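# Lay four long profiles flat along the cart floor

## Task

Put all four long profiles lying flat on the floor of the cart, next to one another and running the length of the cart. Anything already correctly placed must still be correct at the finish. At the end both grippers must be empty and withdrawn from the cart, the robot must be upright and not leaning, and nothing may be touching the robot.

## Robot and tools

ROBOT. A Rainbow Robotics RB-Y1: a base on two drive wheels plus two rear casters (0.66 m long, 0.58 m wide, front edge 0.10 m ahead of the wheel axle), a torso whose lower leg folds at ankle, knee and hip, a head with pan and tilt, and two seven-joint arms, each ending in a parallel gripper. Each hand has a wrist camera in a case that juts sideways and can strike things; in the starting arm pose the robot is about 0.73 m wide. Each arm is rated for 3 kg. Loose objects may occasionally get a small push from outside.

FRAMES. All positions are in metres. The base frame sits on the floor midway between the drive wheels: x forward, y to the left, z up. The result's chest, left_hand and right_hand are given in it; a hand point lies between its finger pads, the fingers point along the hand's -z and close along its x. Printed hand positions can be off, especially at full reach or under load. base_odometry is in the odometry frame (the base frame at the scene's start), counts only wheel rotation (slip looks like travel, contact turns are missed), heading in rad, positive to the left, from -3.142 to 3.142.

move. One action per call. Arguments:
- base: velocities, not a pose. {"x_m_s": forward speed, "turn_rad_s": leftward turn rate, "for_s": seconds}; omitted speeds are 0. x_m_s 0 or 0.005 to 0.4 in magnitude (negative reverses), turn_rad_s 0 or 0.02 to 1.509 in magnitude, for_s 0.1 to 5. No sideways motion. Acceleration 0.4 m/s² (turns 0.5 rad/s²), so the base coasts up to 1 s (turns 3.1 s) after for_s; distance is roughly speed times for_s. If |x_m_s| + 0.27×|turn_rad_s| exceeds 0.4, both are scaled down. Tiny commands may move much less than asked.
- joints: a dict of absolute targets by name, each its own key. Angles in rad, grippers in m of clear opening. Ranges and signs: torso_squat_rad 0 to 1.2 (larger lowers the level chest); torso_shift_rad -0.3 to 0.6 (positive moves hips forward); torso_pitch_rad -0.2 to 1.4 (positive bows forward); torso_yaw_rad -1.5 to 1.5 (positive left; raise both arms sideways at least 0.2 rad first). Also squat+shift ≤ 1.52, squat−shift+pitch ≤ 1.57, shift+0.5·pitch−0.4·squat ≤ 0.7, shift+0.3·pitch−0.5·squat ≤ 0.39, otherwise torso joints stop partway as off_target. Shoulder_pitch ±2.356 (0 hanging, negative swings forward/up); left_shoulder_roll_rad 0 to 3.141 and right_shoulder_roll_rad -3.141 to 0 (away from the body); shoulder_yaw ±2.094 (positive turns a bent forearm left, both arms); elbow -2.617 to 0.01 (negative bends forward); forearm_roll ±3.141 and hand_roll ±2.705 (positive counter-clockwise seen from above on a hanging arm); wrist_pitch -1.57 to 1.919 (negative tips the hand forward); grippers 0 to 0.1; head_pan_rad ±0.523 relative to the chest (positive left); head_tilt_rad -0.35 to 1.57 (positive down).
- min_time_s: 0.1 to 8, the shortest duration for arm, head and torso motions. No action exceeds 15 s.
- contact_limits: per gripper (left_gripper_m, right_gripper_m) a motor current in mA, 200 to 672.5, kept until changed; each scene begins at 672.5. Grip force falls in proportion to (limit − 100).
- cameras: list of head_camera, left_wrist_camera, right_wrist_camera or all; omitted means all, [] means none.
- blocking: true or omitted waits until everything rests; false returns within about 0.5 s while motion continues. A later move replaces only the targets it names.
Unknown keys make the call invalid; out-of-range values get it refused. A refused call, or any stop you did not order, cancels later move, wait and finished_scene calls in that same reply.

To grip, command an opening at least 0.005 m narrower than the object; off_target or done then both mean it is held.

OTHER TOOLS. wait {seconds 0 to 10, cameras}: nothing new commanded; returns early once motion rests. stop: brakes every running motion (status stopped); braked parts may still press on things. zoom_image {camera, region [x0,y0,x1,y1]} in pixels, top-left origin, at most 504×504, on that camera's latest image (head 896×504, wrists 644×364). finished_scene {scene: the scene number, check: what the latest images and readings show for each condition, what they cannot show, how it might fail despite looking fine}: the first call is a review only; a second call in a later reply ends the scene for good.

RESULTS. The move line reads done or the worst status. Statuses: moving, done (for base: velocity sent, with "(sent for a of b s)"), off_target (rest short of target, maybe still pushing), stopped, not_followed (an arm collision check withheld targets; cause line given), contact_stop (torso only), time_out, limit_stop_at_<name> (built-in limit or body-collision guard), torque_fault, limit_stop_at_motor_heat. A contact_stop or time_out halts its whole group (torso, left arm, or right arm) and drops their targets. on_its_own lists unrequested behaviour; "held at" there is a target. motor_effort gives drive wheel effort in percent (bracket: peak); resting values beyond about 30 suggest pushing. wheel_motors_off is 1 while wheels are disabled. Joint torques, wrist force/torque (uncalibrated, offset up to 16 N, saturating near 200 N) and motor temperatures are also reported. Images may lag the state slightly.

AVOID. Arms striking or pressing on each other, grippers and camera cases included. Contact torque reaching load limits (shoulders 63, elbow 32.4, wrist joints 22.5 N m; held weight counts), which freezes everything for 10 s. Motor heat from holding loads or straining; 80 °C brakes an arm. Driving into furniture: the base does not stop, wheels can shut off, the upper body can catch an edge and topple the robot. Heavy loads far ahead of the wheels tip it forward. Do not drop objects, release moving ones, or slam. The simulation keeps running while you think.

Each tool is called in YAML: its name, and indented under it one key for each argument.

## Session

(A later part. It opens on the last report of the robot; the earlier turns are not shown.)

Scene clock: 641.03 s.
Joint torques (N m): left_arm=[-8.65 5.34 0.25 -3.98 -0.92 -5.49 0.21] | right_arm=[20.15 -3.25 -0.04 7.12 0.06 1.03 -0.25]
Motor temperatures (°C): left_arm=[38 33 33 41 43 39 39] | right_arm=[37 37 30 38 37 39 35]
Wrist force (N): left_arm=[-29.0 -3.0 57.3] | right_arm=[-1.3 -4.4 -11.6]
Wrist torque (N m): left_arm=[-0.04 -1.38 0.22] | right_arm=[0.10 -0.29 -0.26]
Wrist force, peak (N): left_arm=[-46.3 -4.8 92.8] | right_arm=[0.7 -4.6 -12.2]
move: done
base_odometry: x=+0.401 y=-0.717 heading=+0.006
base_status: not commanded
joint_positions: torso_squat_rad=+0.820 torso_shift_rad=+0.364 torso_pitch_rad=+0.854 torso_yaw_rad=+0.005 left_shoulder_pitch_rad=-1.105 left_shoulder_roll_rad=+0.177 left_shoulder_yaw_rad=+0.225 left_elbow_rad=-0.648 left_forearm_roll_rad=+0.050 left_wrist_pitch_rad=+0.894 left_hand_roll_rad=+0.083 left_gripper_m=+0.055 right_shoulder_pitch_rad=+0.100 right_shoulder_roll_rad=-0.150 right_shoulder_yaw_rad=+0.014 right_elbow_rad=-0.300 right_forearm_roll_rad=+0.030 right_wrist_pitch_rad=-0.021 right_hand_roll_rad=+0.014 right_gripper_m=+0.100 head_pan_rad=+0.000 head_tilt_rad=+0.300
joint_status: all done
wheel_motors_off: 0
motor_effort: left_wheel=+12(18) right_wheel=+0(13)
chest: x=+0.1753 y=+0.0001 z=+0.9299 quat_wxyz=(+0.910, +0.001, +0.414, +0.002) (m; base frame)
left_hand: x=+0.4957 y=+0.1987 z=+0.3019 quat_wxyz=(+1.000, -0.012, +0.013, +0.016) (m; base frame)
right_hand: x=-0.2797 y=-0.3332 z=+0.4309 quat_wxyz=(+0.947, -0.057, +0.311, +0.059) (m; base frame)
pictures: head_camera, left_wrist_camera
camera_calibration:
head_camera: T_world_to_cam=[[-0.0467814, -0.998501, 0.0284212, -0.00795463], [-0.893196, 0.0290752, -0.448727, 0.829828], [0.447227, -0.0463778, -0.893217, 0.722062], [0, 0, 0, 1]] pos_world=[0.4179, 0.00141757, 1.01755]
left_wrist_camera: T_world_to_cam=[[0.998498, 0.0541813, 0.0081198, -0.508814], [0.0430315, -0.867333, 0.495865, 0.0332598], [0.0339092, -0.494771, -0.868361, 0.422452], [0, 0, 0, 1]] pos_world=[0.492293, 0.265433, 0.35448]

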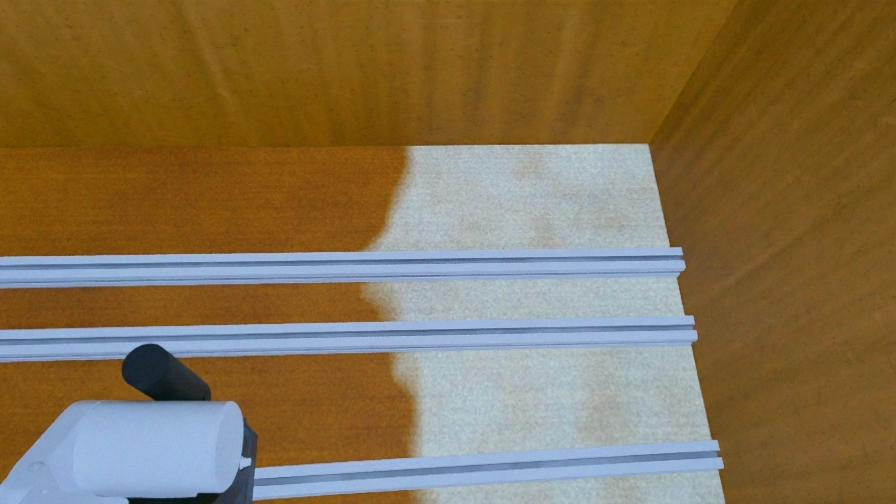

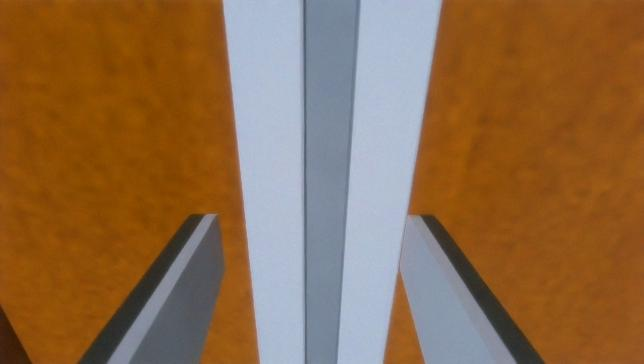

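move:
  joints: {"torso_squat_rad":0.75,"torso_shift_rad":0.3,"torso_pitch_rad":0.76,"left_wrist_pitch_rad":0.98}
  cameras: ["head_camera","left_wrist_camera"]
  min_time_s: 1.5

move:
  joints: {"torso_squat_rad":0.4,"torso_shift_rad":0.0,"torso_pitch_rad":0.3,"left_wrist_pitch_rad":1.45}
  cameras: ["head_camera"]

Scene clock: 651.70 s.
Joint torques (N m): left_arm=[-12.29 4.06 0.88 -5.8 -0.06 0.29 0.05] | right_arm=[18.28 -4.24 -0.24 6.59 -0.05 0.91 -0.39]
Motor temperatures (°C): left_arm=[38 33 33 40 43 40 39] | right_arm=[37 37 30 38 37 39 35]
Wrist force (N): left_arm=[-1.1 0.8 -9.8] | right_arm=[-1.8 -4.2 -11.9]
Wrist torque (N m): left_arm=[-0.38 -0.23 0.18] | right_arm=[0.05 -0.30 -0.29]
Wrist force, peak (N): left_arm=[-29.7 -2.8 57.9] | right_arm=[-1.8 -4.2 -12.3]
move: done
base_odometry: x=+0.401 y=-0.717 heading=+0.006
base_status: not commanded
joint_positions: torso_squat_rad=+0.750 torso_shift_rad=+0.300 torso_pitch_rad=+0.760 torso_yaw_rad=+0.005 left_shoulder_pitch_rad=-1.105 left_shoulder_roll_rad=+0.178 left_shoulder_yaw_rad=+0.225 left_elbow_rad=-0.648 left_forearm_roll_rad=+0.050 left_wrist_pitch_rad=+0.980 left_hand_roll_rad=+0.083 left_gripper_m=+0.055 right_shoulder_pitch_rad=+0.100 right_shoulder_roll_rad=-0.150 right_shoulder_yaw_rad=+0.014 right_elbow_rad=-0.300 right_forearm_roll_rad=+0.030 right_wrist_pitch_rad=-0.021 right_hand_roll_rad=+0.014 right_gripper_m=+0.100 head_pan_rad=+0.000 head_tilt_rad=+0.300
joint_status: all done
wheel_motors_off: 0
motor_effort: left_wheel=+4(11) right_wheel=-3(5)
chest: x=+0.1366 y=+0.0002 z=+0.9940 quat_wxyz=(+0.929, +0.001, +0.371, +0.002) (m; base frame)
left_hand: x=+0.4946 y=+0.1999 z=+0.3981 quat_wxyz=(+1.000, -0.010, +0.009, +0.015) (m; base frame)
right_hand: x=-0.2696 y=-0.3333 z=+0.4546 quat_wxyz=(+0.961, -0.060, +0.266, +0.056) (m; base frame)
pictures: head_camera, left_wrist_camera
camera_calibration:
head_camera: T_world_to_cam=[[-0.0493612, -0.998486, 0.0242728, -0.00701482], [-0.847131, 0.0289803, -0.530593, 0.899068], [0.529087, -0.046753, -0.847279, 0.739831], [0, 0, 0, 1]] pos_world=[0.369847, 0.00152987, 1.10405]
left_wrist_camera: T_world_to_cam=[[0.998502, 0.0521746, 0.0164827, -0.511496], [0.0373141, -0.869628, 0.492295, -0.00868045], [0.0400191, -0.490942, -0.870273, 0.503627], [0, 0, 0, 1]] pos_world=[0.490899, 0.26639, 0.450997]

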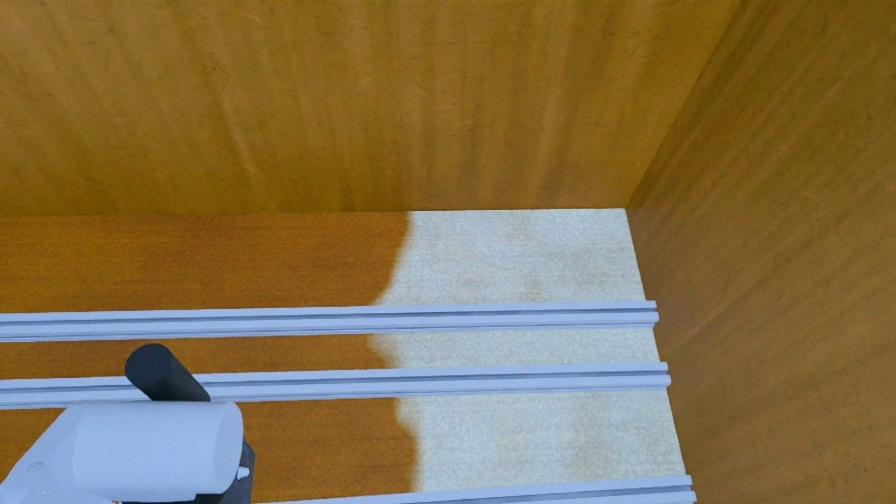

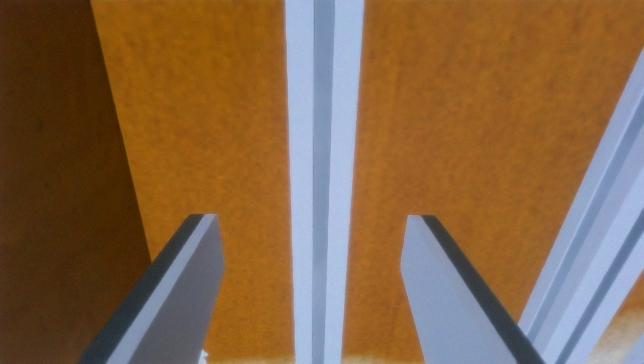

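Scene clock: 654.53 s.
Joint torques (N m): left_arm=[-19.69 4.39 -0.03 -7.41 0.08 0.25 0.19] | right_arm=[6.91 -4.52 -0.73 2.2 0.07 0.03 -0.16]
Motor temperatures (°C): left_arm=[38 33 33 40 43 40 39] | right_arm=[37 37 30 38 37 39 35]
Wrist force (N): left_arm=[-0.5 0.7 -9.7] | right_arm=[-4.4 -4.0 -12.8]
Wrist torque (N m): left_arm=[-0.41 -0.15 0.22] | right_arm=[0.08 -0.45 -0.30]
Wrist force, peak (N): left_arm=[93.4 -4.2 -7.0] | right_arm=[-4.6 -3.9 -13.2]
move: done
base_odometry: x=+0.401 y=-0.717 heading=+0.006
base_status: not commanded
joint_positions: torso_squat_rad=+0.400 torso_shift_rad=+0.000 torso_pitch_rad=+0.300 torso_yaw_rad=+0.004 left_shoulder_pitch_rad=-1.105 left_shoulder_roll_rad=+0.178 left_shoulder_yaw_rad=+0.225 left_elbow_rad=-0.648 left_forearm_roll_rad=+0.050 left_wrist_pitch_rad=+1.450 left_hand_roll_rad=+0.083 left_gripper_m=+0.055 right_shoulder_pitch_rad=+0.100 right_shoulder_roll_rad=-0.150 right_shoulder_yaw_rad=+0.014 right_elbow_rad=-0.300 right_forearm_roll_rad=+0.030 right_wrist_pitch_rad=-0.021 right_hand_roll_rad=+0.014 right_gripper_m=+0.100 head_pan_rad=+0.000 head_tilt_rad=+0.300
joint_status: all done
wheel_motors_off: 0
motor_effort: left_wheel=-1(41) right_wheel=+2(10)
chest: x=-0.1366 y=+0.0003 z=+1.2208 quat_wxyz=(+0.989, +0.000, +0.149, +0.002) (m; base frame)
left_hand: x=+0.3441 y=+0.2062 z=+0.8237 quat_wxyz=(+1.000, +0.004, +0.013, +0.014) (m; base frame)
right_hand: x=-0.2610 y=-0.3333 z=+0.5572 quat_wxyz=(+0.996, -0.071, +0.040, +0.041) (m; base frame)
pictures: head_camera
camera_calibration:
head_camera: T_world_to_cam=[[-0.0551681, -0.998477, -0.0000375606, 0.0029534], [-0.523391, 0.0289506, -0.851601, 1.22413], [0.850305, -0.0469616, -0.524191, 0.725952], [0, 0, 0, 1]] pos_world=[0.0235814, 0.00160144, 1.42301]

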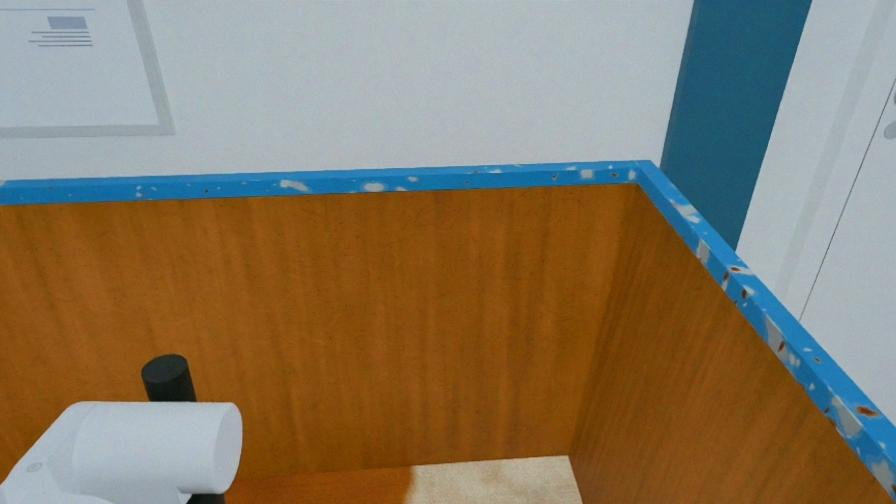

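move:
  joints: {"torso_squat_rad":0.6,"torso_shift_rad":0.1,"torso_pitch_rad":0.3,"head_pan_rad":0.3,"head_tilt_rad":0.1,"left_wrist_pitch_rad":1.8}
  base: {"x_m_s":-0.35,"for_s":2.05}
  cameras: ["head_camera"]

move:
  joints: {"left_shoulder_pitch_rad":-0.421,"left_shoulder_roll_rad":0.15,"left_shoulder_yaw_rad":0.03,"left_elbow_rad":-2.066,"left_forearm_roll_rad":0,"left_wrist_pitch_rad":1.3,"left_hand_roll_rad":-1.7}
  base: {"turn_rad_s":0.5,"for_s":3.13}
  min_time_s: 2
  cameras: ["head_camera"]

move:
  base: {"x_m_s":0.35,"for_s":3.9}
  cameras: []

move:
  joints: {"torso_squat_rad":1.0,"torso_shift_rad":0.3,"torso_pitch_rad":0.7,"left_wrist_pitch_rad":0.5,"head_pan_rad":0.2}
  base: {"turn_rad_s":-0.5,"for_s":3.133}
  cameras: ["head_camera","left_wrist_camera"]

Scene clock: 664.80 s.
Joint torques (N m): left_arm=[-20.46 5.2 0.67 -7.46 -0.23 0.8 0.19] | right_arm=[6.2 -5.03 0.06 1.75 0.02 -0.02 -0.21]
Motor temperatures (°C): left_arm=[38 33 33 41 43 39 39] | right_arm=[37 37 30 38 37 39 35]
Wrist force (N): left_arm=[1.7 0.3 -9.1] | right_arm=[-4.3 -3.7 -13.2]
Wrist torque (N m): left_arm=[-0.36 0.00 0.18] | right_arm=[0.03 -0.43 -0.30]
Wrist force, peak (N): left_arm=[-0.7 0.7 -10.2] | right_arm=[-4.3 -3.5 -13.5]
move: done
base_odometry: x=-0.323 y=-0.721 heading=+0.004
base_status: done (sent for 2.07 of 2.07 s)
joint_positions: torso_squat_rad=+0.600 torso_shift_rad=+0.100 torso_pitch_rad=+0.300 torso_yaw_rad=+0.005 left_shoulder_pitch_rad=-1.105 left_shoulder_roll_rad=+0.178 left_shoulder_yaw_rad=+0.225 left_elbow_rad=-0.648 left_forearm_roll_rad=+0.050 left_wrist_pitch_rad=+1.800 left_hand_roll_rad=+0.083 left_gripper_m=+0.055 right_shoulder_pitch_rad=+0.100 right_shoulder_roll_rad=-0.150 right_shoulder_yaw_rad=+0.014 right_elbow_rad=-0.300 right_forearm_roll_rad=+0.030 right_wrist_pitch_rad=-0.021 right_hand_roll_rad=+0.014 right_gripper_m=+0.100 head_pan_rad=+0.300 head_tilt_rad=+0.100
joint_status: all done
wheel_motors_off: 0
motor_effort: left_wheel=-20(37) right_wheel=+20(42)
chest: x=-0.0789 y=+0.0003 z=+1.1510 quat_wxyz=(+0.989, +0.000, +0.149, +0.002) (m; base frame)
left_hand: x=+0.3230 y=+0.2104 z=+0.7697 quat_wxyz=(+0.982, +0.015, +0.187, +0.014) (m; base frame)
right_hand: x=-0.2033 y=-0.3333 z=+0.4873 quat_wxyz=(+0.996, -0.072, +0.040, +0.041) (m; base frame)
pictures: head_camera
camera_calibration:
head_camera: T_world_to_cam=[[0.22985, -0.968105, -0.0997045, 0.138889], [-0.350153, 0.0133254, -0.936598, 1.30812], [0.908054, 0.250189, -0.335922, 0.388606], [0, 0, 0, 1]] pos_world=[0.073242, 0.0198032, 1.36957]

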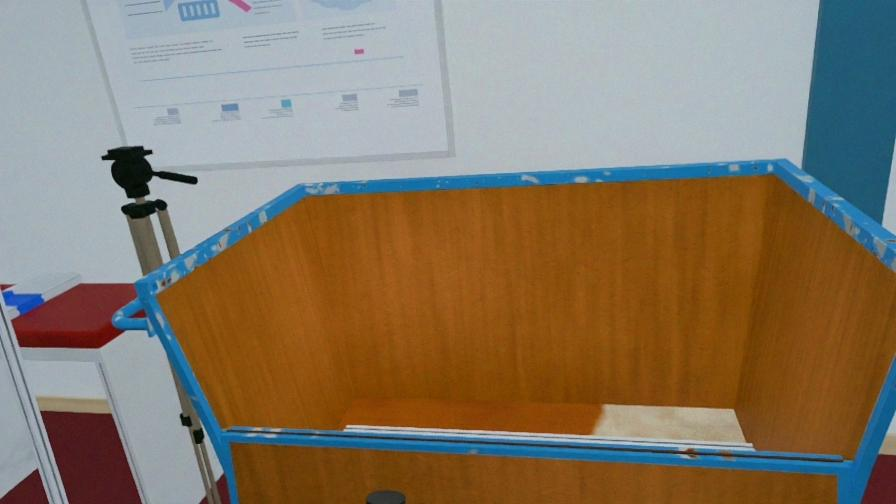

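Scene clock: 669.27 s.
Joint torques (N m): left_arm=[-12.42 1.14 -0.12 -9.19 -0.46 -1.6 0.12] | right_arm=[7.02 -4.83 -0.31 1.64 0.07 0.06 -0.34]
Motor temperatures (°C): left_arm=[38 33 33 41 43 39 39] | right_arm=[37 37 30 37 37 39 35]
Wrist force (N): left_arm=[1.1 -3.9 -7.6] | right_arm=[-4.2 -3.5 -12.9]
Wrist torque (N m): left_arm=[-0.08 -0.03 0.15] | right_arm=[0.01 -0.42 -0.31]
Wrist force, peak (N): left_arm=[0.4 0.0 -10.4] | right_arm=[-4.4 -3.5 -13.4]
move: done
base_odometry: x=-0.323 y=-0.721 heading=+1.571
base_status: done (sent for 3.13 of 3.13 s)
joint_positions: torso_squat_rad=+0.600 torso_shift_rad=+0.100 torso_pitch_rad=+0.300 torso_yaw_rad=+0.005 left_shoulder_pitch_rad=-0.421 left_shoulder_roll_rad=+0.150 left_shoulder_yaw_rad=+0.030 left_elbow_rad=-2.066 left_forearm_roll_rad=+0.000 left_wrist_pitch_rad=+1.300 left_hand_roll_rad=-1.700 left_gripper_m=+0.055 right_shoulder_pitch_rad=+0.100 right_shoulder_roll_rad=-0.150 right_shoulder_yaw_rad=+0.014 right_elbow_rad=-0.300 right_forearm_roll_rad=+0.030 right_wrist_pitch_rad=-0.021 right_hand_roll_rad=+0.014 right_gripper_m=+0.100 head_pan_rad=+0.300 head_tilt_rad=+0.100
joint_status: all done
wheel_motors_off: 0
motor_effort: left_wheel=+2(44) right_wheel=+13(47)
chest: x=-0.0789 y=+0.0003 z=+1.1510 quat_wxyz=(+0.989, +0.000, +0.149, +0.002) (m; base frame)
left_hand: x=+0.4095 y=+0.2171 z=+0.9281 quat_wxyz=(+0.544, +0.344, -0.248, -0.725) (m; base frame)
right_hand: x=-0.2033 y=-0.3333 z=+0.4873 quat_wxyz=(+0.996, -0.072, +0.040, +0.041) (m; base frame)
pictures: head_camera
camera_calibration:
head_camera: T_world_to_cam=[[0.229894, -0.968096, -0.0996907, 0.13889], [-0.35016, 0.0132944, -0.936596, 1.30811], [0.90804, 0.250225, -0.335932, 0.388611], [0, 0, 0, 1]] pos_world=[0.0732452, 0.0198281, 1.36957]

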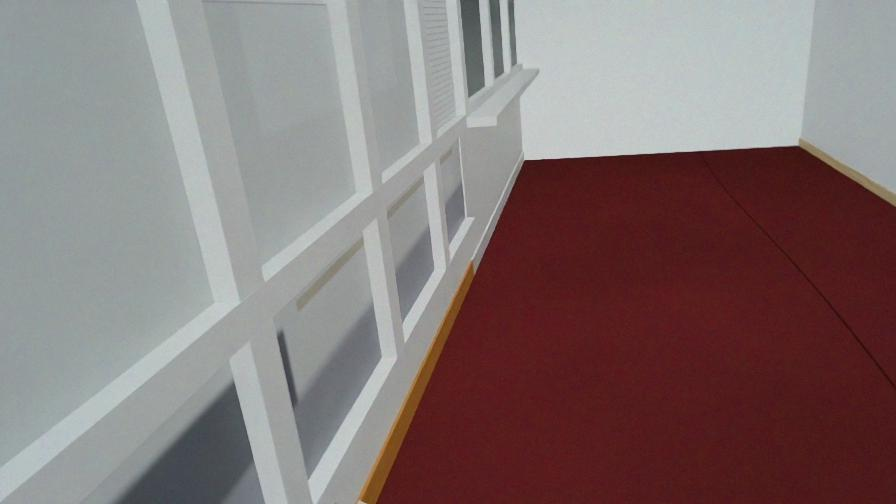

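Scene clock: 674.57 s.
Joint torques (N m): left_arm=[-11.59 1.53 -0.03 -8.93 -0.34 -1.49 0.28] | right_arm=[7.65 -5.45 -0.35 2.04 0.29 0.05 -0.13]
Motor temperatures (°C): left_arm=[38 33 33 41 43 39 39] | right_arm=[36 37 30 37 37 39 35]
Wrist force (N): left_arm=[1.0 -3.9 -7.4] | right_arm=[-4.2 -3.4 -13.1]
Wrist torque (N m): left_arm=[-0.11 -0.05 0.16] | right_arm=[0.01 -0.41 -0.30]
Wrist force, peak (N): left_arm=[1.0 -4.2 -8.2] | right_arm=[-4.6 -3.7 -13.3]
move: done
base_odometry: x=-0.324 y=+0.644 heading=+1.572
base_status: done (sent for 3.9 of 3.9 s)
joint_positions: torso_squat_rad=+0.600 torso_shift_rad=+0.100 torso_pitch_rad=+0.300 torso_yaw_rad=+0.005 left_shoulder_pitch_rad=-0.421 left_shoulder_roll_rad=+0.150 left_shoulder_yaw_rad=+0.030 left_elbow_rad=-2.066 left_forearm_roll_rad=+0.000 left_wrist_pitch_rad=+1.300 left_hand_roll_rad=-1.700 left_gripper_m=+0.055 right_shoulder_pitch_rad=+0.100 right_shoulder_roll_rad=-0.150 right_shoulder_yaw_rad=+0.014 right_elbow_rad=-0.300 right_forearm_roll_rad=+0.030 right_wrist_pitch_rad=-0.021 right_hand_roll_rad=+0.014 right_gripper_m=+0.100 head_pan_rad=+0.300 head_tilt_rad=+0.100
joint_status: not commanded
wheel_motors_off: 0
motor_effort: left_wheel=+5(40) right_wheel=-6(47)
chest: x=-0.0788 y=+0.0003 z=+1.1510 quat_wxyz=(+0.989, +0.000, +0.149, +0.002) (m; base frame)
left_hand: x=+0.4096 y=+0.2171 z=+0.9281 quat_wxyz=(+0.544, +0.344, -0.248, -0.725) (m; base frame)
right_hand: x=-0.2032 y=-0.3333 z=+0.4873 quat_wxyz=(+0.996, -0.072, +0.040, +0.041) (m; base frame)
pictures: none
No camera images: "cameras" was empty.

Scene clock: 679.03 s.
Joint torques (N m): left_arm=[-6.6 0.36 -0.18 -10.29 -0.52 -1.8 0.2] | right_arm=[17.35 -4.6 -0.35 5.89 -0.17 0.8 -0.19]
Motor temperatures (°C): left_arm=[38 33 33 41 43 39 39] | right_arm=[36 37 30 37 37 39 35]
Wrist force (N): left_arm=[0.6 -5.4 -5.7] | right_arm=[-2.0 -3.9 -12.2]
Wrist torque (N m): left_arm=[0.00 -0.13 0.17] | right_arm=[0.05 -0.34 -0.26]
Wrist force, peak (N): left_arm=[1.1 -4.4 -7.6] | right_arm=[-4.3 -3.8 -13.1]
move: done
base_odometry: x=-0.324 y=+0.644 heading=+0.005
base_status: done (sent for 3.13 of 3.13 s)
joint_positions: torso_squat_rad=+1.000 torso_shift_rad=+0.300 torso_pitch_rad=+0.700 torso_yaw_rad=+0.005 left_shoulder_pitch_rad=-0.421 left_shoulder_roll_rad=+0.150 left_shoulder_yaw_rad=+0.030 left_elbow_rad=-2.066 left_forearm_roll_rad=+0.000 left_wrist_pitch_rad=+0.500 left_hand_roll_rad=-1.700 left_gripper_m=+0.055 right_shoulder_pitch_rad=+0.100 right_shoulder_roll_rad=-0.150 right_shoulder_yaw_rad=+0.014 right_elbow_rad=-0.300 right_forearm_roll_rad=+0.030 right_wrist_pitch_rad=-0.021 right_hand_roll_rad=+0.014 right_gripper_m=+0.100 head_pan_rad=+0.200 head_tilt_rad=+0.100
joint_status: all done
wheel_motors_off: 0
motor_effort: left_wheel=+10(41) right_wheel=-1(42)
chest: x=+0.0832 y=+0.0003 z=+0.8784 quat_wxyz=(+0.939, +0.000, +0.343, +0.002) (m; base frame)
left_hand: x=+0.5596 y=+0.1895 z=+0.6194 quat_wxyz=(+0.468, +0.441, -0.396, -0.655) (m; base frame)
right_hand: x=-0.2899 y=-0.3334 z=+0.3157 quat_wxyz=(+0.968, -0.062, +0.237, +0.054) (m; base frame)
pictures: head_camera, left_wrist_camera
camera_calibration:
head_camera: T_world_to_cam=[[0.0980374, -0.98813, -0.118272, 0.103901], [-0.686151, 0.0189658, -0.727212, 0.953635], [0.720823, 0.152447, -0.676147, 0.463902], [0, 0, 0, 1]] pos_world=[0.309761, 0.0138611, 1.01945]
left_wrist_camera: T_world_to_cam=[[-0.198601, -0.963786, -0.177971, 0.403433], [-0.684424, 0.26636, -0.678687, 0.784852], [0.701513, -0.0129803, -0.712538, 0.130087], [0, 0, 0, 1]] pos_world=[0.526036, 0.181459, 0.697161]

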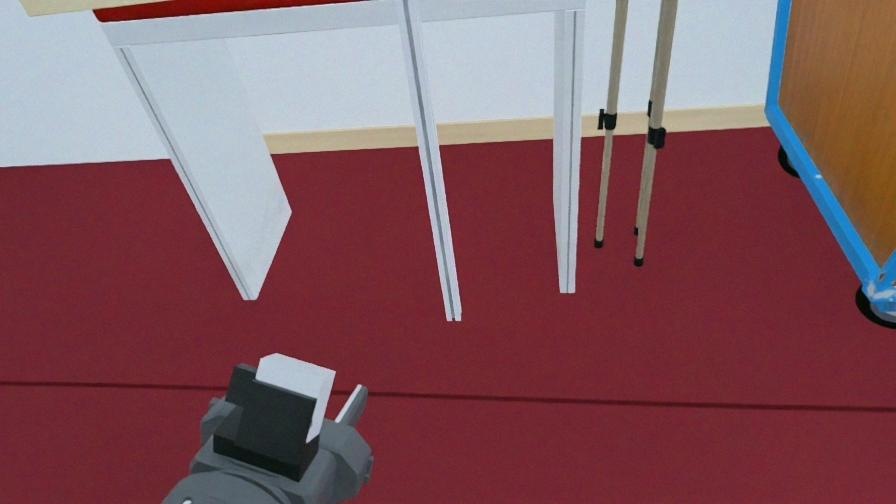

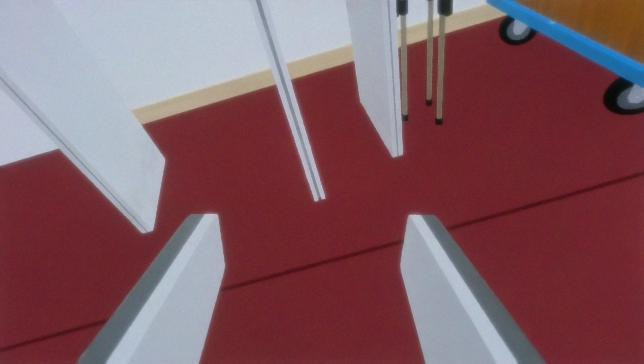

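move:
  joints: {"left_shoulder_pitch_rad":-1.003,"left_shoulder_roll_rad":0.105,"left_shoulder_yaw_rad":0.30,"left_elbow_rad":-0.965,"left_forearm_roll_rad":0,"left_wrist_pitch_rad":-0.25,"left_hand_roll_rad":-1.6}
  base: {"x_m_s":0.3,"for_s":1.33}
  min_time_s: 1.5
  cameras: ["head_camera","left_wrist_camera"]

Scene clock: 685.27 s.
Joint torques (N m): left_arm=[-13.84 2.52 0.43 -8.84 -0.23 -1.88 0.49] | right_arm=[16.84 -4.33 -0.41 6.24 -0.09 0.97 -0.3]
Motor temperatures (°C): left_arm=[38 33 33 42 43 39 39] | right_arm=[36 37 30 37 37 39 35]
Wrist force (N): left_arm=[-0.8 -5.9 -4.2] | right_arm=[-1.9 -4.0 -12.1]
Wrist torque (N m): left_arm=[0.05 -0.30 0.25] | right_arm=[0.05 -0.32 -0.27]
Wrist force, peak (N): left_arm=[0.5 -5.6 -6.1] | right_arm=[-2.3 -4.4 -12.5]
move: done
base_odometry: x=+0.076 y=+0.646 heading=+0.005
base_status: done (sent for 1.33 of 1.33 s)
joint_positions: torso_squat_rad=+1.000 torso_shift_rad=+0.300 torso_pitch_rad=+0.700 torso_yaw_rad=+0.005 left_shoulder_pitch_rad=-1.003 left_shoulder_roll_rad=+0.105 left_shoulder_yaw_rad=+0.300 left_elbow_rad=-0.965 left_forearm_roll_rad=+0.000 left_wrist_pitch_rad=-0.250 left_hand_roll_rad=-1.600 left_gripper_m=+0.055 right_shoulder_pitch_rad=+0.100 right_shoulder_roll_rad=-0.150 right_shoulder_yaw_rad=+0.014 right_elbow_rad=-0.300 right_forearm_roll_rad=+0.030 right_wrist_pitch_rad=-0.021 right_hand_roll_rad=+0.014 right_gripper_m=+0.100 head_pan_rad=+0.200 head_tilt_rad=+0.100
joint_status: all done
wheel_motors_off: 0
motor_effort: left_wheel=-3(45) right_wheel=-3(33)
chest: x=+0.0832 y=+0.0003 z=+0.8785 quat_wxyz=(+0.939, +0.000, +0.343, +0.002) (m; base frame)
left_hand: x=+0.6946 y=+0.2009 z=+0.5437 quat_wxyz=(+0.526, +0.470, -0.481, -0.520) (m; base frame)
right_hand: x=-0.2898 y=-0.3334 z=+0.3156 quat_wxyz=(+0.968, -0.062, +0.237, +0.054) (m; base frame)
pictures: head_camera, left_wrist_camera
camera_calibration:
head_camera: T_world_to_cam=[[0.0980514, -0.988128, -0.118275, 0.103906], [-0.686085, 0.0189715, -0.727274, 0.953669], [0.720883, 0.152457, -0.67608, 0.463877], [0, 0, 0, 1]] pos_world=[0.30971, 0.0138584, 1.01949]
left_wrist_camera: T_world_to_cam=[[-0.0367859, -0.998473, 0.0412099, 0.20316], [-0.558052, -0.013684, -0.829693, 0.873438], [0.82899, -0.0535183, -0.556696, -0.183511], [0, 0, 0, 1]] pos_world=[0.647026, 0.204981, 0.614153]

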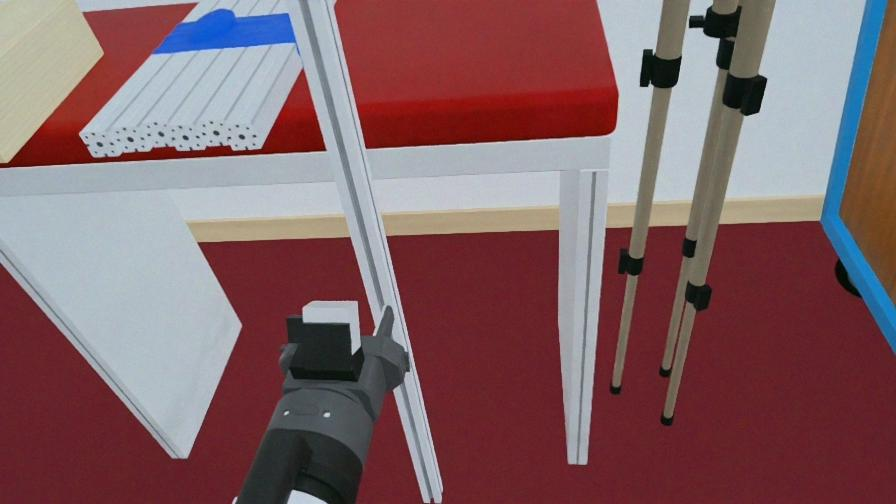

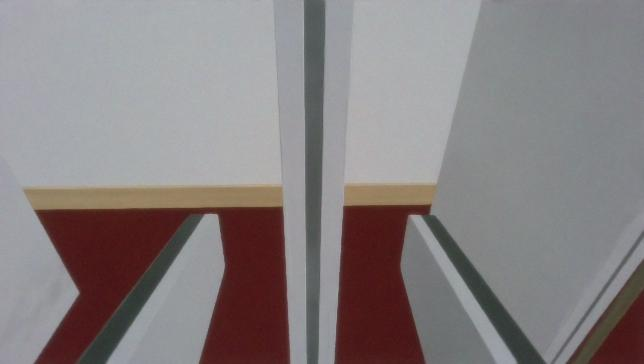

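move:
  joints: {"left_shoulder_roll_rad":0.098}
  base: {"x_m_s":0.08,"for_s":0.85}
  cameras: ["left_wrist_camera"]

Scene clock: 689.83 s.
Joint torques (N m): left_arm=[-14.85 2.96 -0.88 -8.91 -0.28 -1.8 0.36] | right_arm=[17.1 -4.08 -0.88 5.88 -0.08 0.96 -0.15]
Motor temperatures (°C): left_arm=[38 33 33 42 43 39 39] | right_arm=[36 37 30 37 37 39 35]
Wrist force (N): left_arm=[-0.9 -5.6 -4.4] | right_arm=[-2.3 -4.0 -12.1]
Wrist torque (N m): left_arm=[0.04 -0.29 0.24] | right_arm=[0.05 -0.37 -0.27]
Wrist force, peak (N): left_arm=[-0.7 -6.2 -4.5] | right_arm=[-2.2 -3.9 -12.6]
move: done
base_odometry: x=+0.145 y=+0.647 heading=+0.005
base_status: done (sent for 0.87 of 0.87 s)
joint_positions: torso_squat_rad=+1.000 torso_shift_rad=+0.300 torso_pitch_rad=+0.700 torso_yaw_rad=+0.005 left_shoulder_pitch_rad=-1.003 left_shoulder_roll_rad=+0.098 left_shoulder_yaw_rad=+0.300 left_elbow_rad=-0.965 left_forearm_roll_rad=+0.000 left_wrist_pitch_rad=-0.250 left_hand_roll_rad=-1.600 left_gripper_m=+0.055 right_shoulder_pitch_rad=+0.100 right_shoulder_roll_rad=-0.150 right_shoulder_yaw_rad=+0.014 right_elbow_rad=-0.300 right_forearm_roll_rad=+0.030 right_wrist_pitch_rad=-0.021 right_hand_roll_rad=+0.014 right_gripper_m=+0.100 head_pan_rad=+0.200 head_tilt_rad=+0.100
joint_status: all done
wheel_motors_off: 0
motor_effort: left_wheel=-4(24) right_wheel=+0(33)
chest: x=+0.0832 y=+0.0003 z=+0.8785 quat_wxyz=(+0.939, +0.000, +0.343, +0.002) (m; base frame)
left_hand: x=+0.6936 y=+0.1973 z=+0.5426 quat_wxyz=(+0.528, +0.467, -0.483, -0.520) (m; base frame)
right_hand: x=-0.2899 y=-0.3334 z=+0.3157 quat_wxyz=(+0.968, -0.062, +0.237, +0.054) (m; base frame)
pictures: left_wrist_camera
camera_calibration:
left_wrist_camera: T_world_to_cam=[[-0.0384402, -0.998112, 0.0478972, 0.197023], [-0.559948, -0.0181844, -0.828328, 0.87341], [0.827635, -0.0586611, -0.558192, -0.180794], [0, 0, 0, 1]] pos_world=[0.64627, 0.201928, 0.613115]

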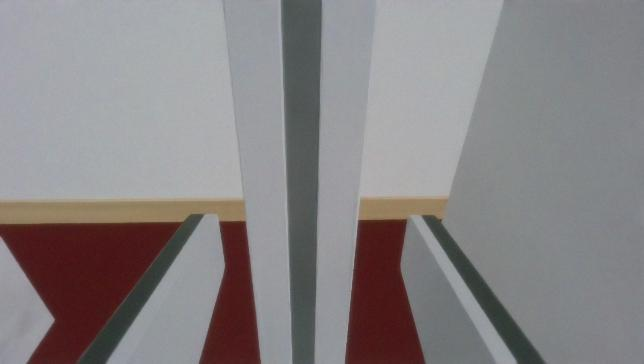

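move:
  joints: {"left_shoulder_roll_rad":0.105}
  base: {"x_m_s":0.06,"for_s":0.45}
  cameras: ["left_wrist_camera"]

Scene clock: 693.43 s.
Joint torques (N m): left_arm=[-14.6 3.72 -0.87 -8.82 -0.29 -1.85 0.55] | right_arm=[16.72 -4.32 -0.51 6.1 -0.03 0.88 -0.25]
Motor temperatures (°C): left_arm=[38 33 33 42 43 39 39] | right_arm=[36 37 30 37 37 39 35]
Wrist force (N): left_arm=[-0.5 -5.7 -4.4] | right_arm=[-2.0 -4.2 -12.1]
Wrist torque (N m): left_arm=[0.08 -0.28 0.25] | right_arm=[0.06 -0.32 -0.27]
Wrist force, peak (N): left_arm=[-0.7 -6.0 -4.6] | right_arm=[-2.7 -3.9 -12.5]
move: done
base_odometry: x=+0.173 y=+0.647 heading=+0.005
base_status: done (sent for 0.47 of 0.47 s)
joint_positions: torso_squat_rad=+1.000 torso_shift_rad=+0.300 torso_pitch_rad=+0.700 torso_yaw_rad=+0.005 left_shoulder_pitch_rad=-1.003 left_shoulder_roll_rad=+0.105 left_shoulder_yaw_rad=+0.300 left_elbow_rad=-0.965 left_forearm_roll_rad=+0.000 left_wrist_pitch_rad=-0.250 left_hand_roll_rad=-1.600 left_gripper_m=+0.055 right_shoulder_pitch_rad=+0.100 right_shoulder_roll_rad=-0.150 right_shoulder_yaw_rad=+0.014 right_elbow_rad=-0.300 right_forearm_roll_rad=+0.030 right_wrist_pitch_rad=-0.021 right_hand_roll_rad=+0.014 right_gripper_m=+0.100 head_pan_rad=+0.200 head_tilt_rad=+0.100
joint_status: all done
wheel_motors_off: 0
motor_effort: left_wheel=-3(23) right_wheel=-2(30)
chest: x=+0.0832 y=+0.0003 z=+0.8785 quat_wxyz=(+0.939, +0.000, +0.343, +0.002) (m; base frame)
left_hand: x=+0.6945 y=+0.2009 z=+0.5436 quat_wxyz=(+0.526, +0.470, -0.481, -0.520) (m; base frame)
right_hand: x=-0.2899 y=-0.3334 z=+0.3157 quat_wxyz=(+0.968, -0.062, +0.237, +0.054) (m; base frame)
pictures: left_wrist_camera
camera_calibration:
left_wrist_camera: T_world_to_cam=[[-0.036673, -0.998465, 0.0415009, 0.202885], [-0.558286, -0.0139737, -0.829531, 0.8734], [0.828838, -0.0535907, -0.556916, -0.183289], [0, 0, 0, 1]] pos_world=[0.646964, 0.204955, 0.614016]

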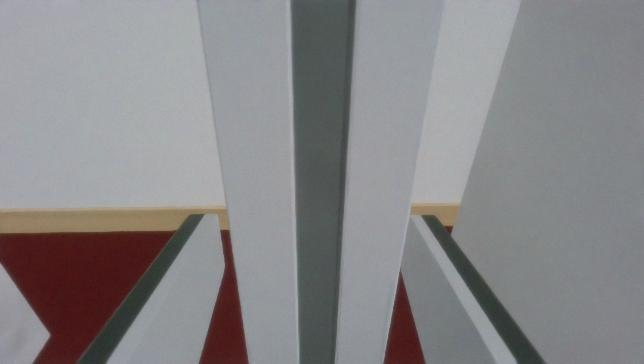

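move:
  joints: {"left_gripper_m":0}
  cameras: ["left_wrist_camera"]

move:
  joints: {"torso_squat_rad":0.8,"torso_shift_rad":0.22,"torso_pitch_rad":0.7}
  min_time_s: 3
  cameras: ["head_camera"]

move:
  base: {"x_m_s":-0.12,"for_s":2.0}
  cameras: ["head_camera"]

Scene clock: 703.30 s.
Joint torques (N m): left_arm=[-14.42 3.86 -0.31 -9.28 -0.18 -2.02 0.47] | right_arm=[16.45 -4.22 -0.04 6.17 -0.09 0.94 -0.08]
Motor temperatures (°C): left_arm=[38 33 33 42 43 39 39] | right_arm=[37 37 30 37 37 39 35]
Wrist force (N): left_arm=[0.0 -5.8 -4.5] | right_arm=[-2.1 -4.1 -12.3]
Wrist torque (N m): left_arm=[0.07 -0.24 0.39] | right_arm=[0.08 -0.33 -0.28]
Wrist force, peak (N): left_arm=[-0.4 -6.1 -4.8] | right_arm=[-2.4 -4.2 -12.5]
move: off_target
base_odometry: x=+0.173 y=+0.647 heading=+0.005
base_status: not commanded
joint_positions: torso_squat_rad=+1.000 torso_shift_rad=+0.300 torso_pitch_rad=+0.700 torso_yaw_rad=+0.005 left_shoulder_pitch_rad=-1.003 left_shoulder_roll_rad=+0.105 left_shoulder_yaw_rad=+0.300 left_elbow_rad=-0.965 left_forearm_roll_rad=+0.000 left_wrist_pitch_rad=-0.250 left_hand_roll_rad=-1.600 left_gripper_m=+0.031 right_shoulder_pitch_rad=+0.100 right_shoulder_roll_rad=-0.150 right_shoulder_yaw_rad=+0.014 right_elbow_rad=-0.300 right_forearm_roll_rad=+0.030 right_wrist_pitch_rad=-0.021 right_hand_roll_rad=+0.014 right_gripper_m=+0.100 head_pan_rad=+0.200 head_tilt_rad=+0.100
joint_status: left_gripper_m off_target (ended at +0.031, target +0.000)
wheel_motors_off: 0
motor_effort: left_wheel=-3(4) right_wheel=-2(3)
chest: x=+0.0832 y=+0.0003 z=+0.8785 quat_wxyz=(+0.939, +0.000, +0.343, +0.002) (m; base frame)
left_hand: x=+0.6945 y=+0.2009 z=+0.5436 quat_wxyz=(+0.526, +0.470, -0.481, -0.520) (m; base frame)
right_hand: x=-0.2899 y=-0.3334 z=+0.3157 quat_wxyz=(+0.968, -0.062, +0.237, +0.054) (m; base frame)
pictures: left_wrist_camera
camera_calibration:
left_wrist_camera: T_world_to_cam=[[-0.036671, -0.998464, 0.0415199, 0.202873], [-0.558286, -0.0139907, -0.829531, 0.873404], [0.828838, -0.0535997, -0.556915, -0.183288], [0, 0, 0, 1]] pos_world=[0.646964, 0.204957, 0.614016]

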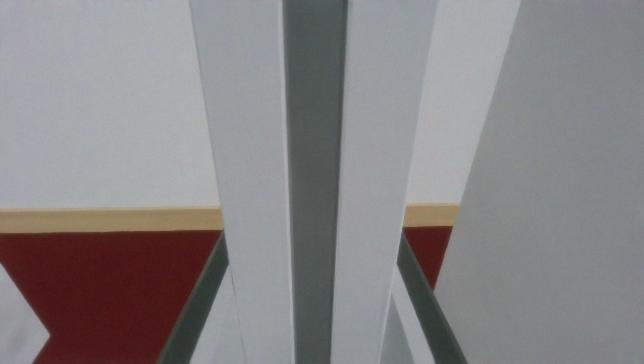

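Scene clock: 706.60 s.
Joint torques (N m): left_arm=[-19.42 3.41 -0.97 -12.89 -0.36 -3.96 0.25] | right_arm=[16.6 -4.34 0.39 6.09 -0.01 0.87 -0.39]
Motor temperatures (°C): left_arm=[38 33 33 42 43 39 39] | right_arm=[37 37 30 37 37 39 35]
Wrist force (N): left_arm=[-0.6 -15.1 -5.5] | right_arm=[-2.1 -4.1 -12.4]
Wrist torque (N m): left_arm=[0.01 -0.24 0.20] | right_arm=[0.09 -0.33 -0.30]
Wrist force, peak (N): left_arm=[-0.6 -15.5 -5.4] | right_arm=[-2.4 -4.1 -12.5]
move: done
base_odometry: x=+0.173 y=+0.647 heading=+0.005
base_status: not commanded
joint_positions: torso_squat_rad=+0.800 torso_shift_rad=+0.220 torso_pitch_rad=+0.701 torso_yaw_rad=+0.005 left_shoulder_pitch_rad=-1.002 left_shoulder_roll_rad=+0.105 left_shoulder_yaw_rad=+0.300 left_elbow_rad=-0.964 left_forearm_roll_rad=+0.000 left_wrist_pitch_rad=-0.249 left_hand_roll_rad=-1.600 left_gripper_m=+0.031 right_shoulder_pitch_rad=+0.100 right_shoulder_roll_rad=-0.150 right_shoulder_yaw_rad=+0.014 right_elbow_rad=-0.300 right_forearm_roll_rad=+0.030 right_wrist_pitch_rad=-0.021 right_hand_roll_rad=+0.014 right_gripper_m=+0.100 head_pan_rad=+0.200 head_tilt_rad=+0.100
joint_status: all done
wheel_motors_off: 0
motor_effort: left_wheel=-3(4) right_wheel=-2(4)
chest: x=+0.0781 y=+0.0003 z=+0.9929 quat_wxyz=(+0.939, +0.000, +0.343, +0.002) (m; base frame)
left_hand: x=+0.6886 y=+0.2012 z=+0.6565 quat_wxyz=(+0.527, +0.469, -0.480, -0.521) (m; base frame)
right_hand: x=-0.2953 y=-0.3334 z=+0.4304 quat_wxyz=(+0.968, -0.062, +0.237, +0.054) (m; base frame)
pictures: head_camera
camera_calibration:
head_camera: T_world_to_cam=[[0.0979778, -0.988131, -0.118308, 0.118011], [-0.686513, 0.0189563, -0.72687, 1.03305], [0.720486, 0.152437, -0.676508, 0.545405], [0, 0, 0, 1]] pos_world=[0.30468, 0.0138876, 1.13382]

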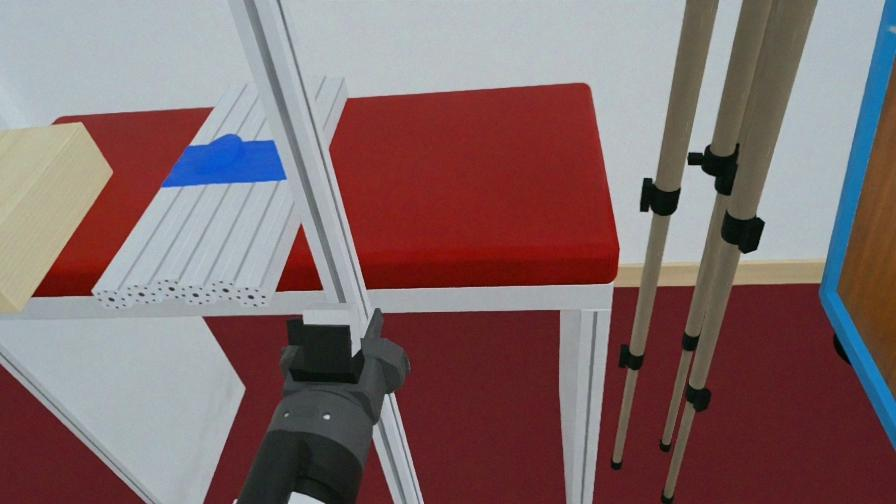

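Scene clock: 709.40 s.
Joint torques (N m): left_arm=[-20.05 3.49 -0.31 -12.59 -0.3 -3.94 -0.06] | right_arm=[16.16 -3.99 0.11 5.61 -0.24 1.01 -0.23]
Motor temperatures (°C): left_arm=[38 33 33 42 43 39 39] | right_arm=[37 37 30 37 37 39 35]
Wrist force (N): left_arm=[-0.6 -14.8 -5.2] | right_arm=[-2.1 -4.3 -12.4]
Wrist torque (N m): left_arm=[0.15 -0.22 0.25] | right_arm=[0.11 -0.31 -0.29]
Wrist force, peak (N): left_arm=[-0.4 -16.3 -5.5] | right_arm=[-2.1 -4.1 -12.6]
move: done
base_odometry: x=-0.067 y=+0.646 heading=+0.005
base_status: done (sent for 2 of 2 s)
joint_positions: torso_squat_rad=+0.800 torso_shift_rad=+0.220 torso_pitch_rad=+0.701 torso_yaw_rad=+0.005 left_shoulder_pitch_rad=-1.002 left_shoulder_roll_rad=+0.105 left_shoulder_yaw_rad=+0.300 left_elbow_rad=-0.964 left_forearm_roll_rad=+0.000 left_wrist_pitch_rad=-0.249 left_hand_roll_rad=-1.600 left_gripper_m=+0.031 right_shoulder_pitch_rad=+0.100 right_shoulder_roll_rad=-0.150 right_shoulder_yaw_rad=+0.014 right_elbow_rad=-0.300 right_forearm_roll_rad=+0.030 right_wrist_pitch_rad=-0.021 right_hand_roll_rad=+0.014 right_gripper_m=+0.100 head_pan_rad=+0.200 head_tilt_rad=+0.100
joint_status: not commanded
wheel_motors_off: 0
motor_effort: left_wheel=+2(27) right_wheel=+4(26)
chest: x=+0.0780 y=+0.0003 z=+0.9930 quat_wxyz=(+0.939, +0.000, +0.343, +0.002) (m; base frame)
left_hand: x=+0.6885 y=+0.2012 z=+0.6565 quat_wxyz=(+0.527, +0.469, -0.480, -0.521) (m; base frame)
right_hand: x=-0.2954 y=-0.3334 z=+0.4305 quat_wxyz=(+0.968, -0.062, +0.237, +0.054) (m; base frame)
pictures: head_camera
camera_calibration:
head_camera: T_world_to_cam=[[0.0979973, -0.988131, -0.118292, 0.118007], [-0.686393, 0.0189562, -0.726983, 1.03315], [0.720597, 0.152437, -0.676389, 0.545365], [0, 0, 0, 1]] pos_world=[0.304591, 0.0138876, 1.13392]

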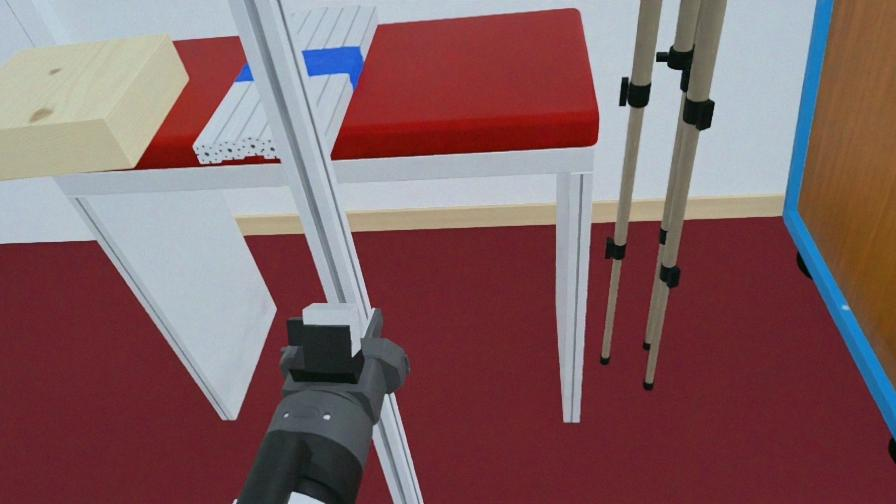

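move:
  base: {"x_m_s":-0.2,"for_s":1.43}
  joints: {"torso_squat_rad":0.6,"torso_shift_rad":0.22,"torso_pitch_rad":0.5}
  cameras: []

move:
  joints: {"left_hand_roll_rad":0.05}
  min_time_s: 3
  cameras: []

move:
  joints: {"torso_squat_rad":0.4,"torso_shift_rad":0,"torso_pitch_rad":0.3,"left_shoulder_pitch_rad":-0.95,"left_shoulder_roll_rad":0.15,"left_shoulder_yaw_rad":0.1,"left_elbow_rad":-1.0,"left_wrist_pitch_rad":0.98}
  min_time_s: 2
  cameras: ["head_camera"]

move:
  base: {"turn_rad_s":-0.4,"for_s":3.8}
  cameras: ["head_camera"]

Scene clock: 722.40 s.
Joint torques (N m): left_arm=[-24.72 4.47 -0.88 -14.06 -0.12 -4.22 0.36] | right_arm=[11.82 -4.65 -0.28 3.8 0.13 0.48 -0.34]
Motor temperatures (°C): left_arm=[39 33 33 44 43 40 39] | right_arm=[37 37 30 37 37 39 35]
Wrist force (N): left_arm=[-0.3 -14.8 -2.6] | right_arm=[-2.6 -3.9 -13.1]
Wrist torque (N m): left_arm=[-0.02 -0.18 0.25] | right_arm=[0.09 -0.32 -0.31]
Wrist force, peak (N): left_arm=[-0.6 -17.3 -6.1] | right_arm=[-3.1 -3.9 -13.2]
move: done
base_odometry: x=-0.353 y=+0.644 heading=+0.005
base_status: done (sent for 1.43 of 1.43 s)
joint_positions: torso_squat_rad=+0.600 torso_shift_rad=+0.220 torso_pitch_rad=+0.501 torso_yaw_rad=+0.005 left_shoulder_pitch_rad=-1.001 left_shoulder_roll_rad=+0.105 left_shoulder_yaw_rad=+0.300 left_elbow_rad=-0.964 left_forearm_roll_rad=+0.000 left_wrist_pitch_rad=-0.249 left_hand_roll_rad=-1.600 left_gripper_m=+0.031 right_shoulder_pitch_rad=+0.100 right_shoulder_roll_rad=-0.150 right_shoulder_yaw_rad=+0.014 right_elbow_rad=-0.300 right_forearm_roll_rad=+0.030 right_wrist_pitch_rad=-0.021 right_hand_roll_rad=+0.014 right_gripper_m=+0.100 head_pan_rad=+0.200 head_tilt_rad=+0.100
joint_status: all done
wheel_motors_off: 0
motor_effort: left_wheel=+5(29) right_wheel=-5(29)
chest: x=+0.0467 y=+0.0003 z=+1.1158 quat_wxyz=(+0.969, +0.000, +0.248, +0.002) (m; base frame)
left_hand: x=+0.7118 y=+0.2013 z=+0.9072 quat_wxyz=(+0.477, +0.519, -0.530, -0.472) (m; base frame)
right_hand: x=-0.2075 y=-0.3334 z=+0.4903 quat_wxyz=(+0.987, -0.067, +0.139, +0.048) (m; base frame)
pictures: none
No camera images: "cameras" was empty.

Scene clock: 725.70 s.
Joint torques (N m): left_arm=[-23.97 4.79 -1.12 -13.77 -0.32 -4.13 0.34] | right_arm=[11.81 -4.42 -0.33 3.97 0.22 0.53 -0.06]
Motor temperatures (°C): left_arm=[39 33 33 44 43 40 39] | right_arm=[36 37 30 37 37 39 35]
Wrist force (N): left_arm=[-15.8 1.7 -2.0] | right_arm=[-2.7 -3.9 -12.9]
Wrist torque (N m): left_arm=[-0.23 -0.44 0.42] | right_arm=[0.07 -0.34 -0.31]
Wrist force, peak (N): left_arm=[-16.0 1.9 -1.5] | right_arm=[-2.7 -3.9 -13.3]
move: done
base_odometry: x=-0.353 y=+0.644 heading=+0.005
base_status: not commanded
joint_positions: torso_squat_rad=+0.600 torso_shift_rad=+0.220 torso_pitch_rad=+0.501 torso_yaw_rad=+0.005 left_shoulder_pitch_rad=-1.001 left_shoulder_roll_rad=+0.105 left_shoulder_yaw_rad=+0.300 left_elbow_rad=-0.964 left_forearm_roll_rad=+0.000 left_wrist_pitch_rad=-0.249 left_hand_roll_rad=+0.050 left_gripper_m=+0.031 right_shoulder_pitch_rad=+0.100 right_shoulder_roll_rad=-0.150 right_shoulder_yaw_rad=+0.014 right_elbow_rad=-0.300 right_forearm_roll_rad=+0.030 right_wrist_pitch_rad=-0.021 right_hand_roll_rad=+0.014 right_gripper_m=+0.100 head_pan_rad=+0.200 head_tilt_rad=+0.100
joint_status: all done
wheel_motors_off: 0
motor_effort: left_wheel=+5(6) right_wheel=-5(8)
chest: x=+0.0467 y=+0.0003 z=+1.1158 quat_wxyz=(+0.969, +0.000, +0.248, +0.002) (m; base frame)
left_hand: x=+0.7118 y=+0.2013 z=+0.9072 quat_wxyz=(+0.670, -0.038, -0.741, +0.030) (m; base frame)
right_hand: x=-0.2075 y=-0.3334 z=+0.4903 quat_wxyz=(+0.987, -0.067, +0.139, +0.048) (m; base frame)
pictures: none
No camera images: "cameras" was empty.

Scene clock: 728.13 s.
Joint torques (N m): left_arm=[-25.27 6.18 -0.66 -13.07 -0.57 -2.59 0.07] | right_arm=[6.47 -4.85 -0.05 1.71 0.06 0.13 -0.18]
Motor temperatures (°C): left_arm=[39 33 33 44 43 40 39] | right_arm=[36 37 30 37 37 39 35]
Wrist force (N): left_arm=[-9.5 -0.7 -15.5] | right_arm=[-4.5 -4.1 -13.0]
Wrist torque (N m): left_arm=[-0.52 -0.33 0.36] | right_arm=[0.08 -0.46 -0.30]
Wrist force, peak (N): left_arm=[-9.5 -0.3 -16.3] | right_arm=[-4.8 -4.3 -13.3]
move: done
base_odometry: x=-0.353 y=+0.644 heading=+0.006
base_status: not commanded
joint_positions: torso_squat_rad=+0.400 torso_shift_rad=+0.000 torso_pitch_rad=+0.300 torso_yaw_rad=+0.005 left_shoulder_pitch_rad=-0.949 left_shoulder_roll_rad=+0.149 left_shoulder_yaw_rad=+0.100 left_elbow_rad=-0.999 left_forearm_roll_rad=+0.000 left_wrist_pitch_rad=+0.980 left_hand_roll_rad=+0.050 left_gripper_m=+0.031 right_shoulder_pitch_rad=+0.100 right_shoulder_roll_rad=-0.150 right_shoulder_yaw_rad=+0.014 right_elbow_rad=-0.300 right_forearm_roll_rad=+0.030 right_wrist_pitch_rad=-0.021 right_hand_roll_rad=+0.014 right_gripper_m=+0.100 head_pan_rad=+0.200 head_tilt_rad=+0.100
joint_status: all done
wheel_motors_off: 0
motor_effort: left_wheel=+7(7) right_wheel=-7(11)
chest: x=-0.1363 y=+0.0003 z=+1.2208 quat_wxyz=(+0.989, +0.000, +0.150, +0.002) (m; base frame)
left_hand: x=+0.4643 y=+0.1871 z=+0.8851 quat_wxyz=(+0.947, +0.024, -0.313, -0.059) (m; base frame)
right_hand: x=-0.2610 y=-0.3333 z=+0.5572 quat_wxyz=(+0.996, -0.072, +0.040, +0.041) (m; base frame)
pictures: head_camera
camera_calibration:
head_camera: T_world_to_cam=[[0.136384, -0.988126, -0.0707623, 0.113201], [-0.349016, 0.0189236, -0.936926, 1.35394], [0.927139, 0.152479, -0.342291, 0.474198], [0, 0, 0, 1]] pos_world=[0.0174608, 0.0139302, 1.43887]

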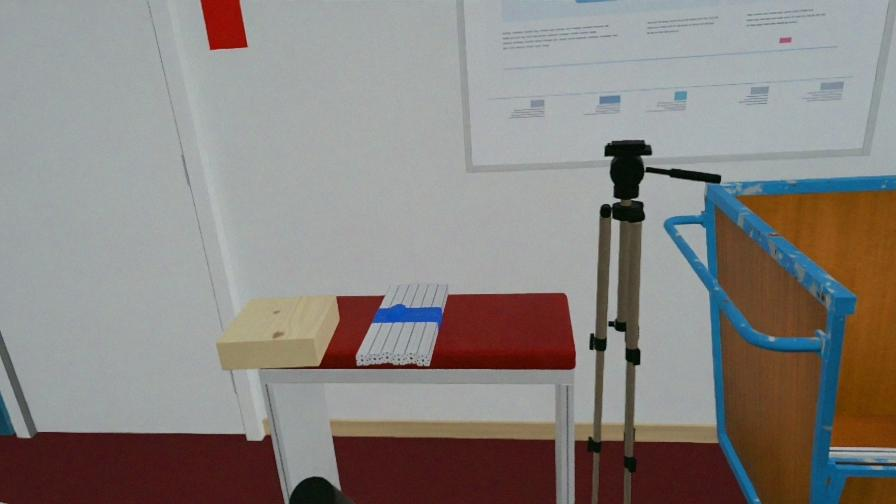

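Scene clock: 733.07 s.
Joint torques (N m): left_arm=[-26.14 6.63 0.32 -12.76 -0.56 -2.71 0.38] | right_arm=[7.87 -5.04 -0.35 1.83 0.16 0.2 -0.2]
Motor temperatures (°C): left_arm=[40 33 33 44 43 40 39] | right_arm=[36 37 30 37 37 39 35]
Wrist force (N): left_arm=[-8.9 -0.8 -15.8] | right_arm=[-4.3 -4.1 -13.0]
Wrist torque (N m): left_arm=[-0.44 -0.24 0.35] | right_arm=[0.08 -0.44 -0.30]
Wrist force, peak (N): left_arm=[-9.5 -0.3 -16.1] | right_arm=[-4.5 -4.1 -13.4]
move: done
base_odometry: x=-0.353 y=+0.644 heading=-1.514
base_status: done (sent for 3.8 of 3.8 s)
joint_positions: torso_squat_rad=+0.400 torso_shift_rad=+0.000 torso_pitch_rad=+0.300 torso_yaw_rad=+0.005 left_shoulder_pitch_rad=-0.949 left_shoulder_roll_rad=+0.149 left_shoulder_yaw_rad=+0.100 left_elbow_rad=-0.999 left_forearm_roll_rad=+0.000 left_wrist_pitch_rad=+0.980 left_hand_roll_rad=+0.050 left_gripper_m=+0.031 right_shoulder_pitch_rad=+0.100 right_shoulder_roll_rad=-0.150 right_shoulder_yaw_rad=+0.014 right_elbow_rad=-0.300 right_forearm_roll_rad=+0.030 right_wrist_pitch_rad=-0.021 right_hand_roll_rad=+0.014 right_gripper_m=+0.100 head_pan_rad=+0.200 head_tilt_rad=+0.100
joint_status: not commanded
wheel_motors_off: 0
motor_effort: left_wheel=+15(49) right_wheel=+4(48)
chest: x=-0.1363 y=+0.0003 z=+1.2208 quat_wxyz=(+0.989, +0.000, +0.150, +0.002) (m; base frame)
left_hand: x=+0.4643 y=+0.1871 z=+0.8851 quat_wxyz=(+0.947, +0.024, -0.313, -0.059) (m; base frame)
right_hand: x=-0.2610 y=-0.3333 z=+0.5572 quat_wxyz=(+0.996, -0.072, +0.040, +0.041) (m; base frame)
pictures: head_camera
camera_calibration:
head_camera: T_world_to_cam=[[0.136386, -0.988126, -0.0707513, 0.113194], [-0.34902, 0.0189118, -0.936925, 1.35394], [0.927138, 0.152477, -0.342296, 0.474202], [0, 0, 0, 1]] pos_world=[0.0174642, 0.0139393, 1.43887]

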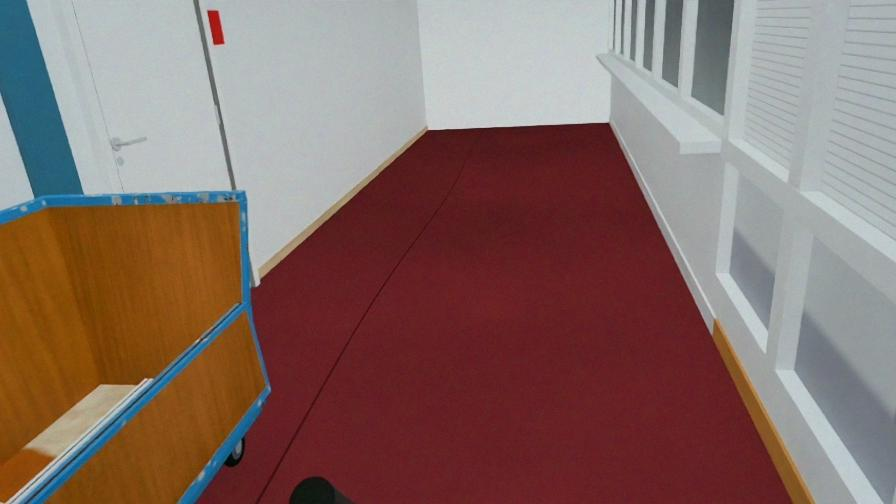

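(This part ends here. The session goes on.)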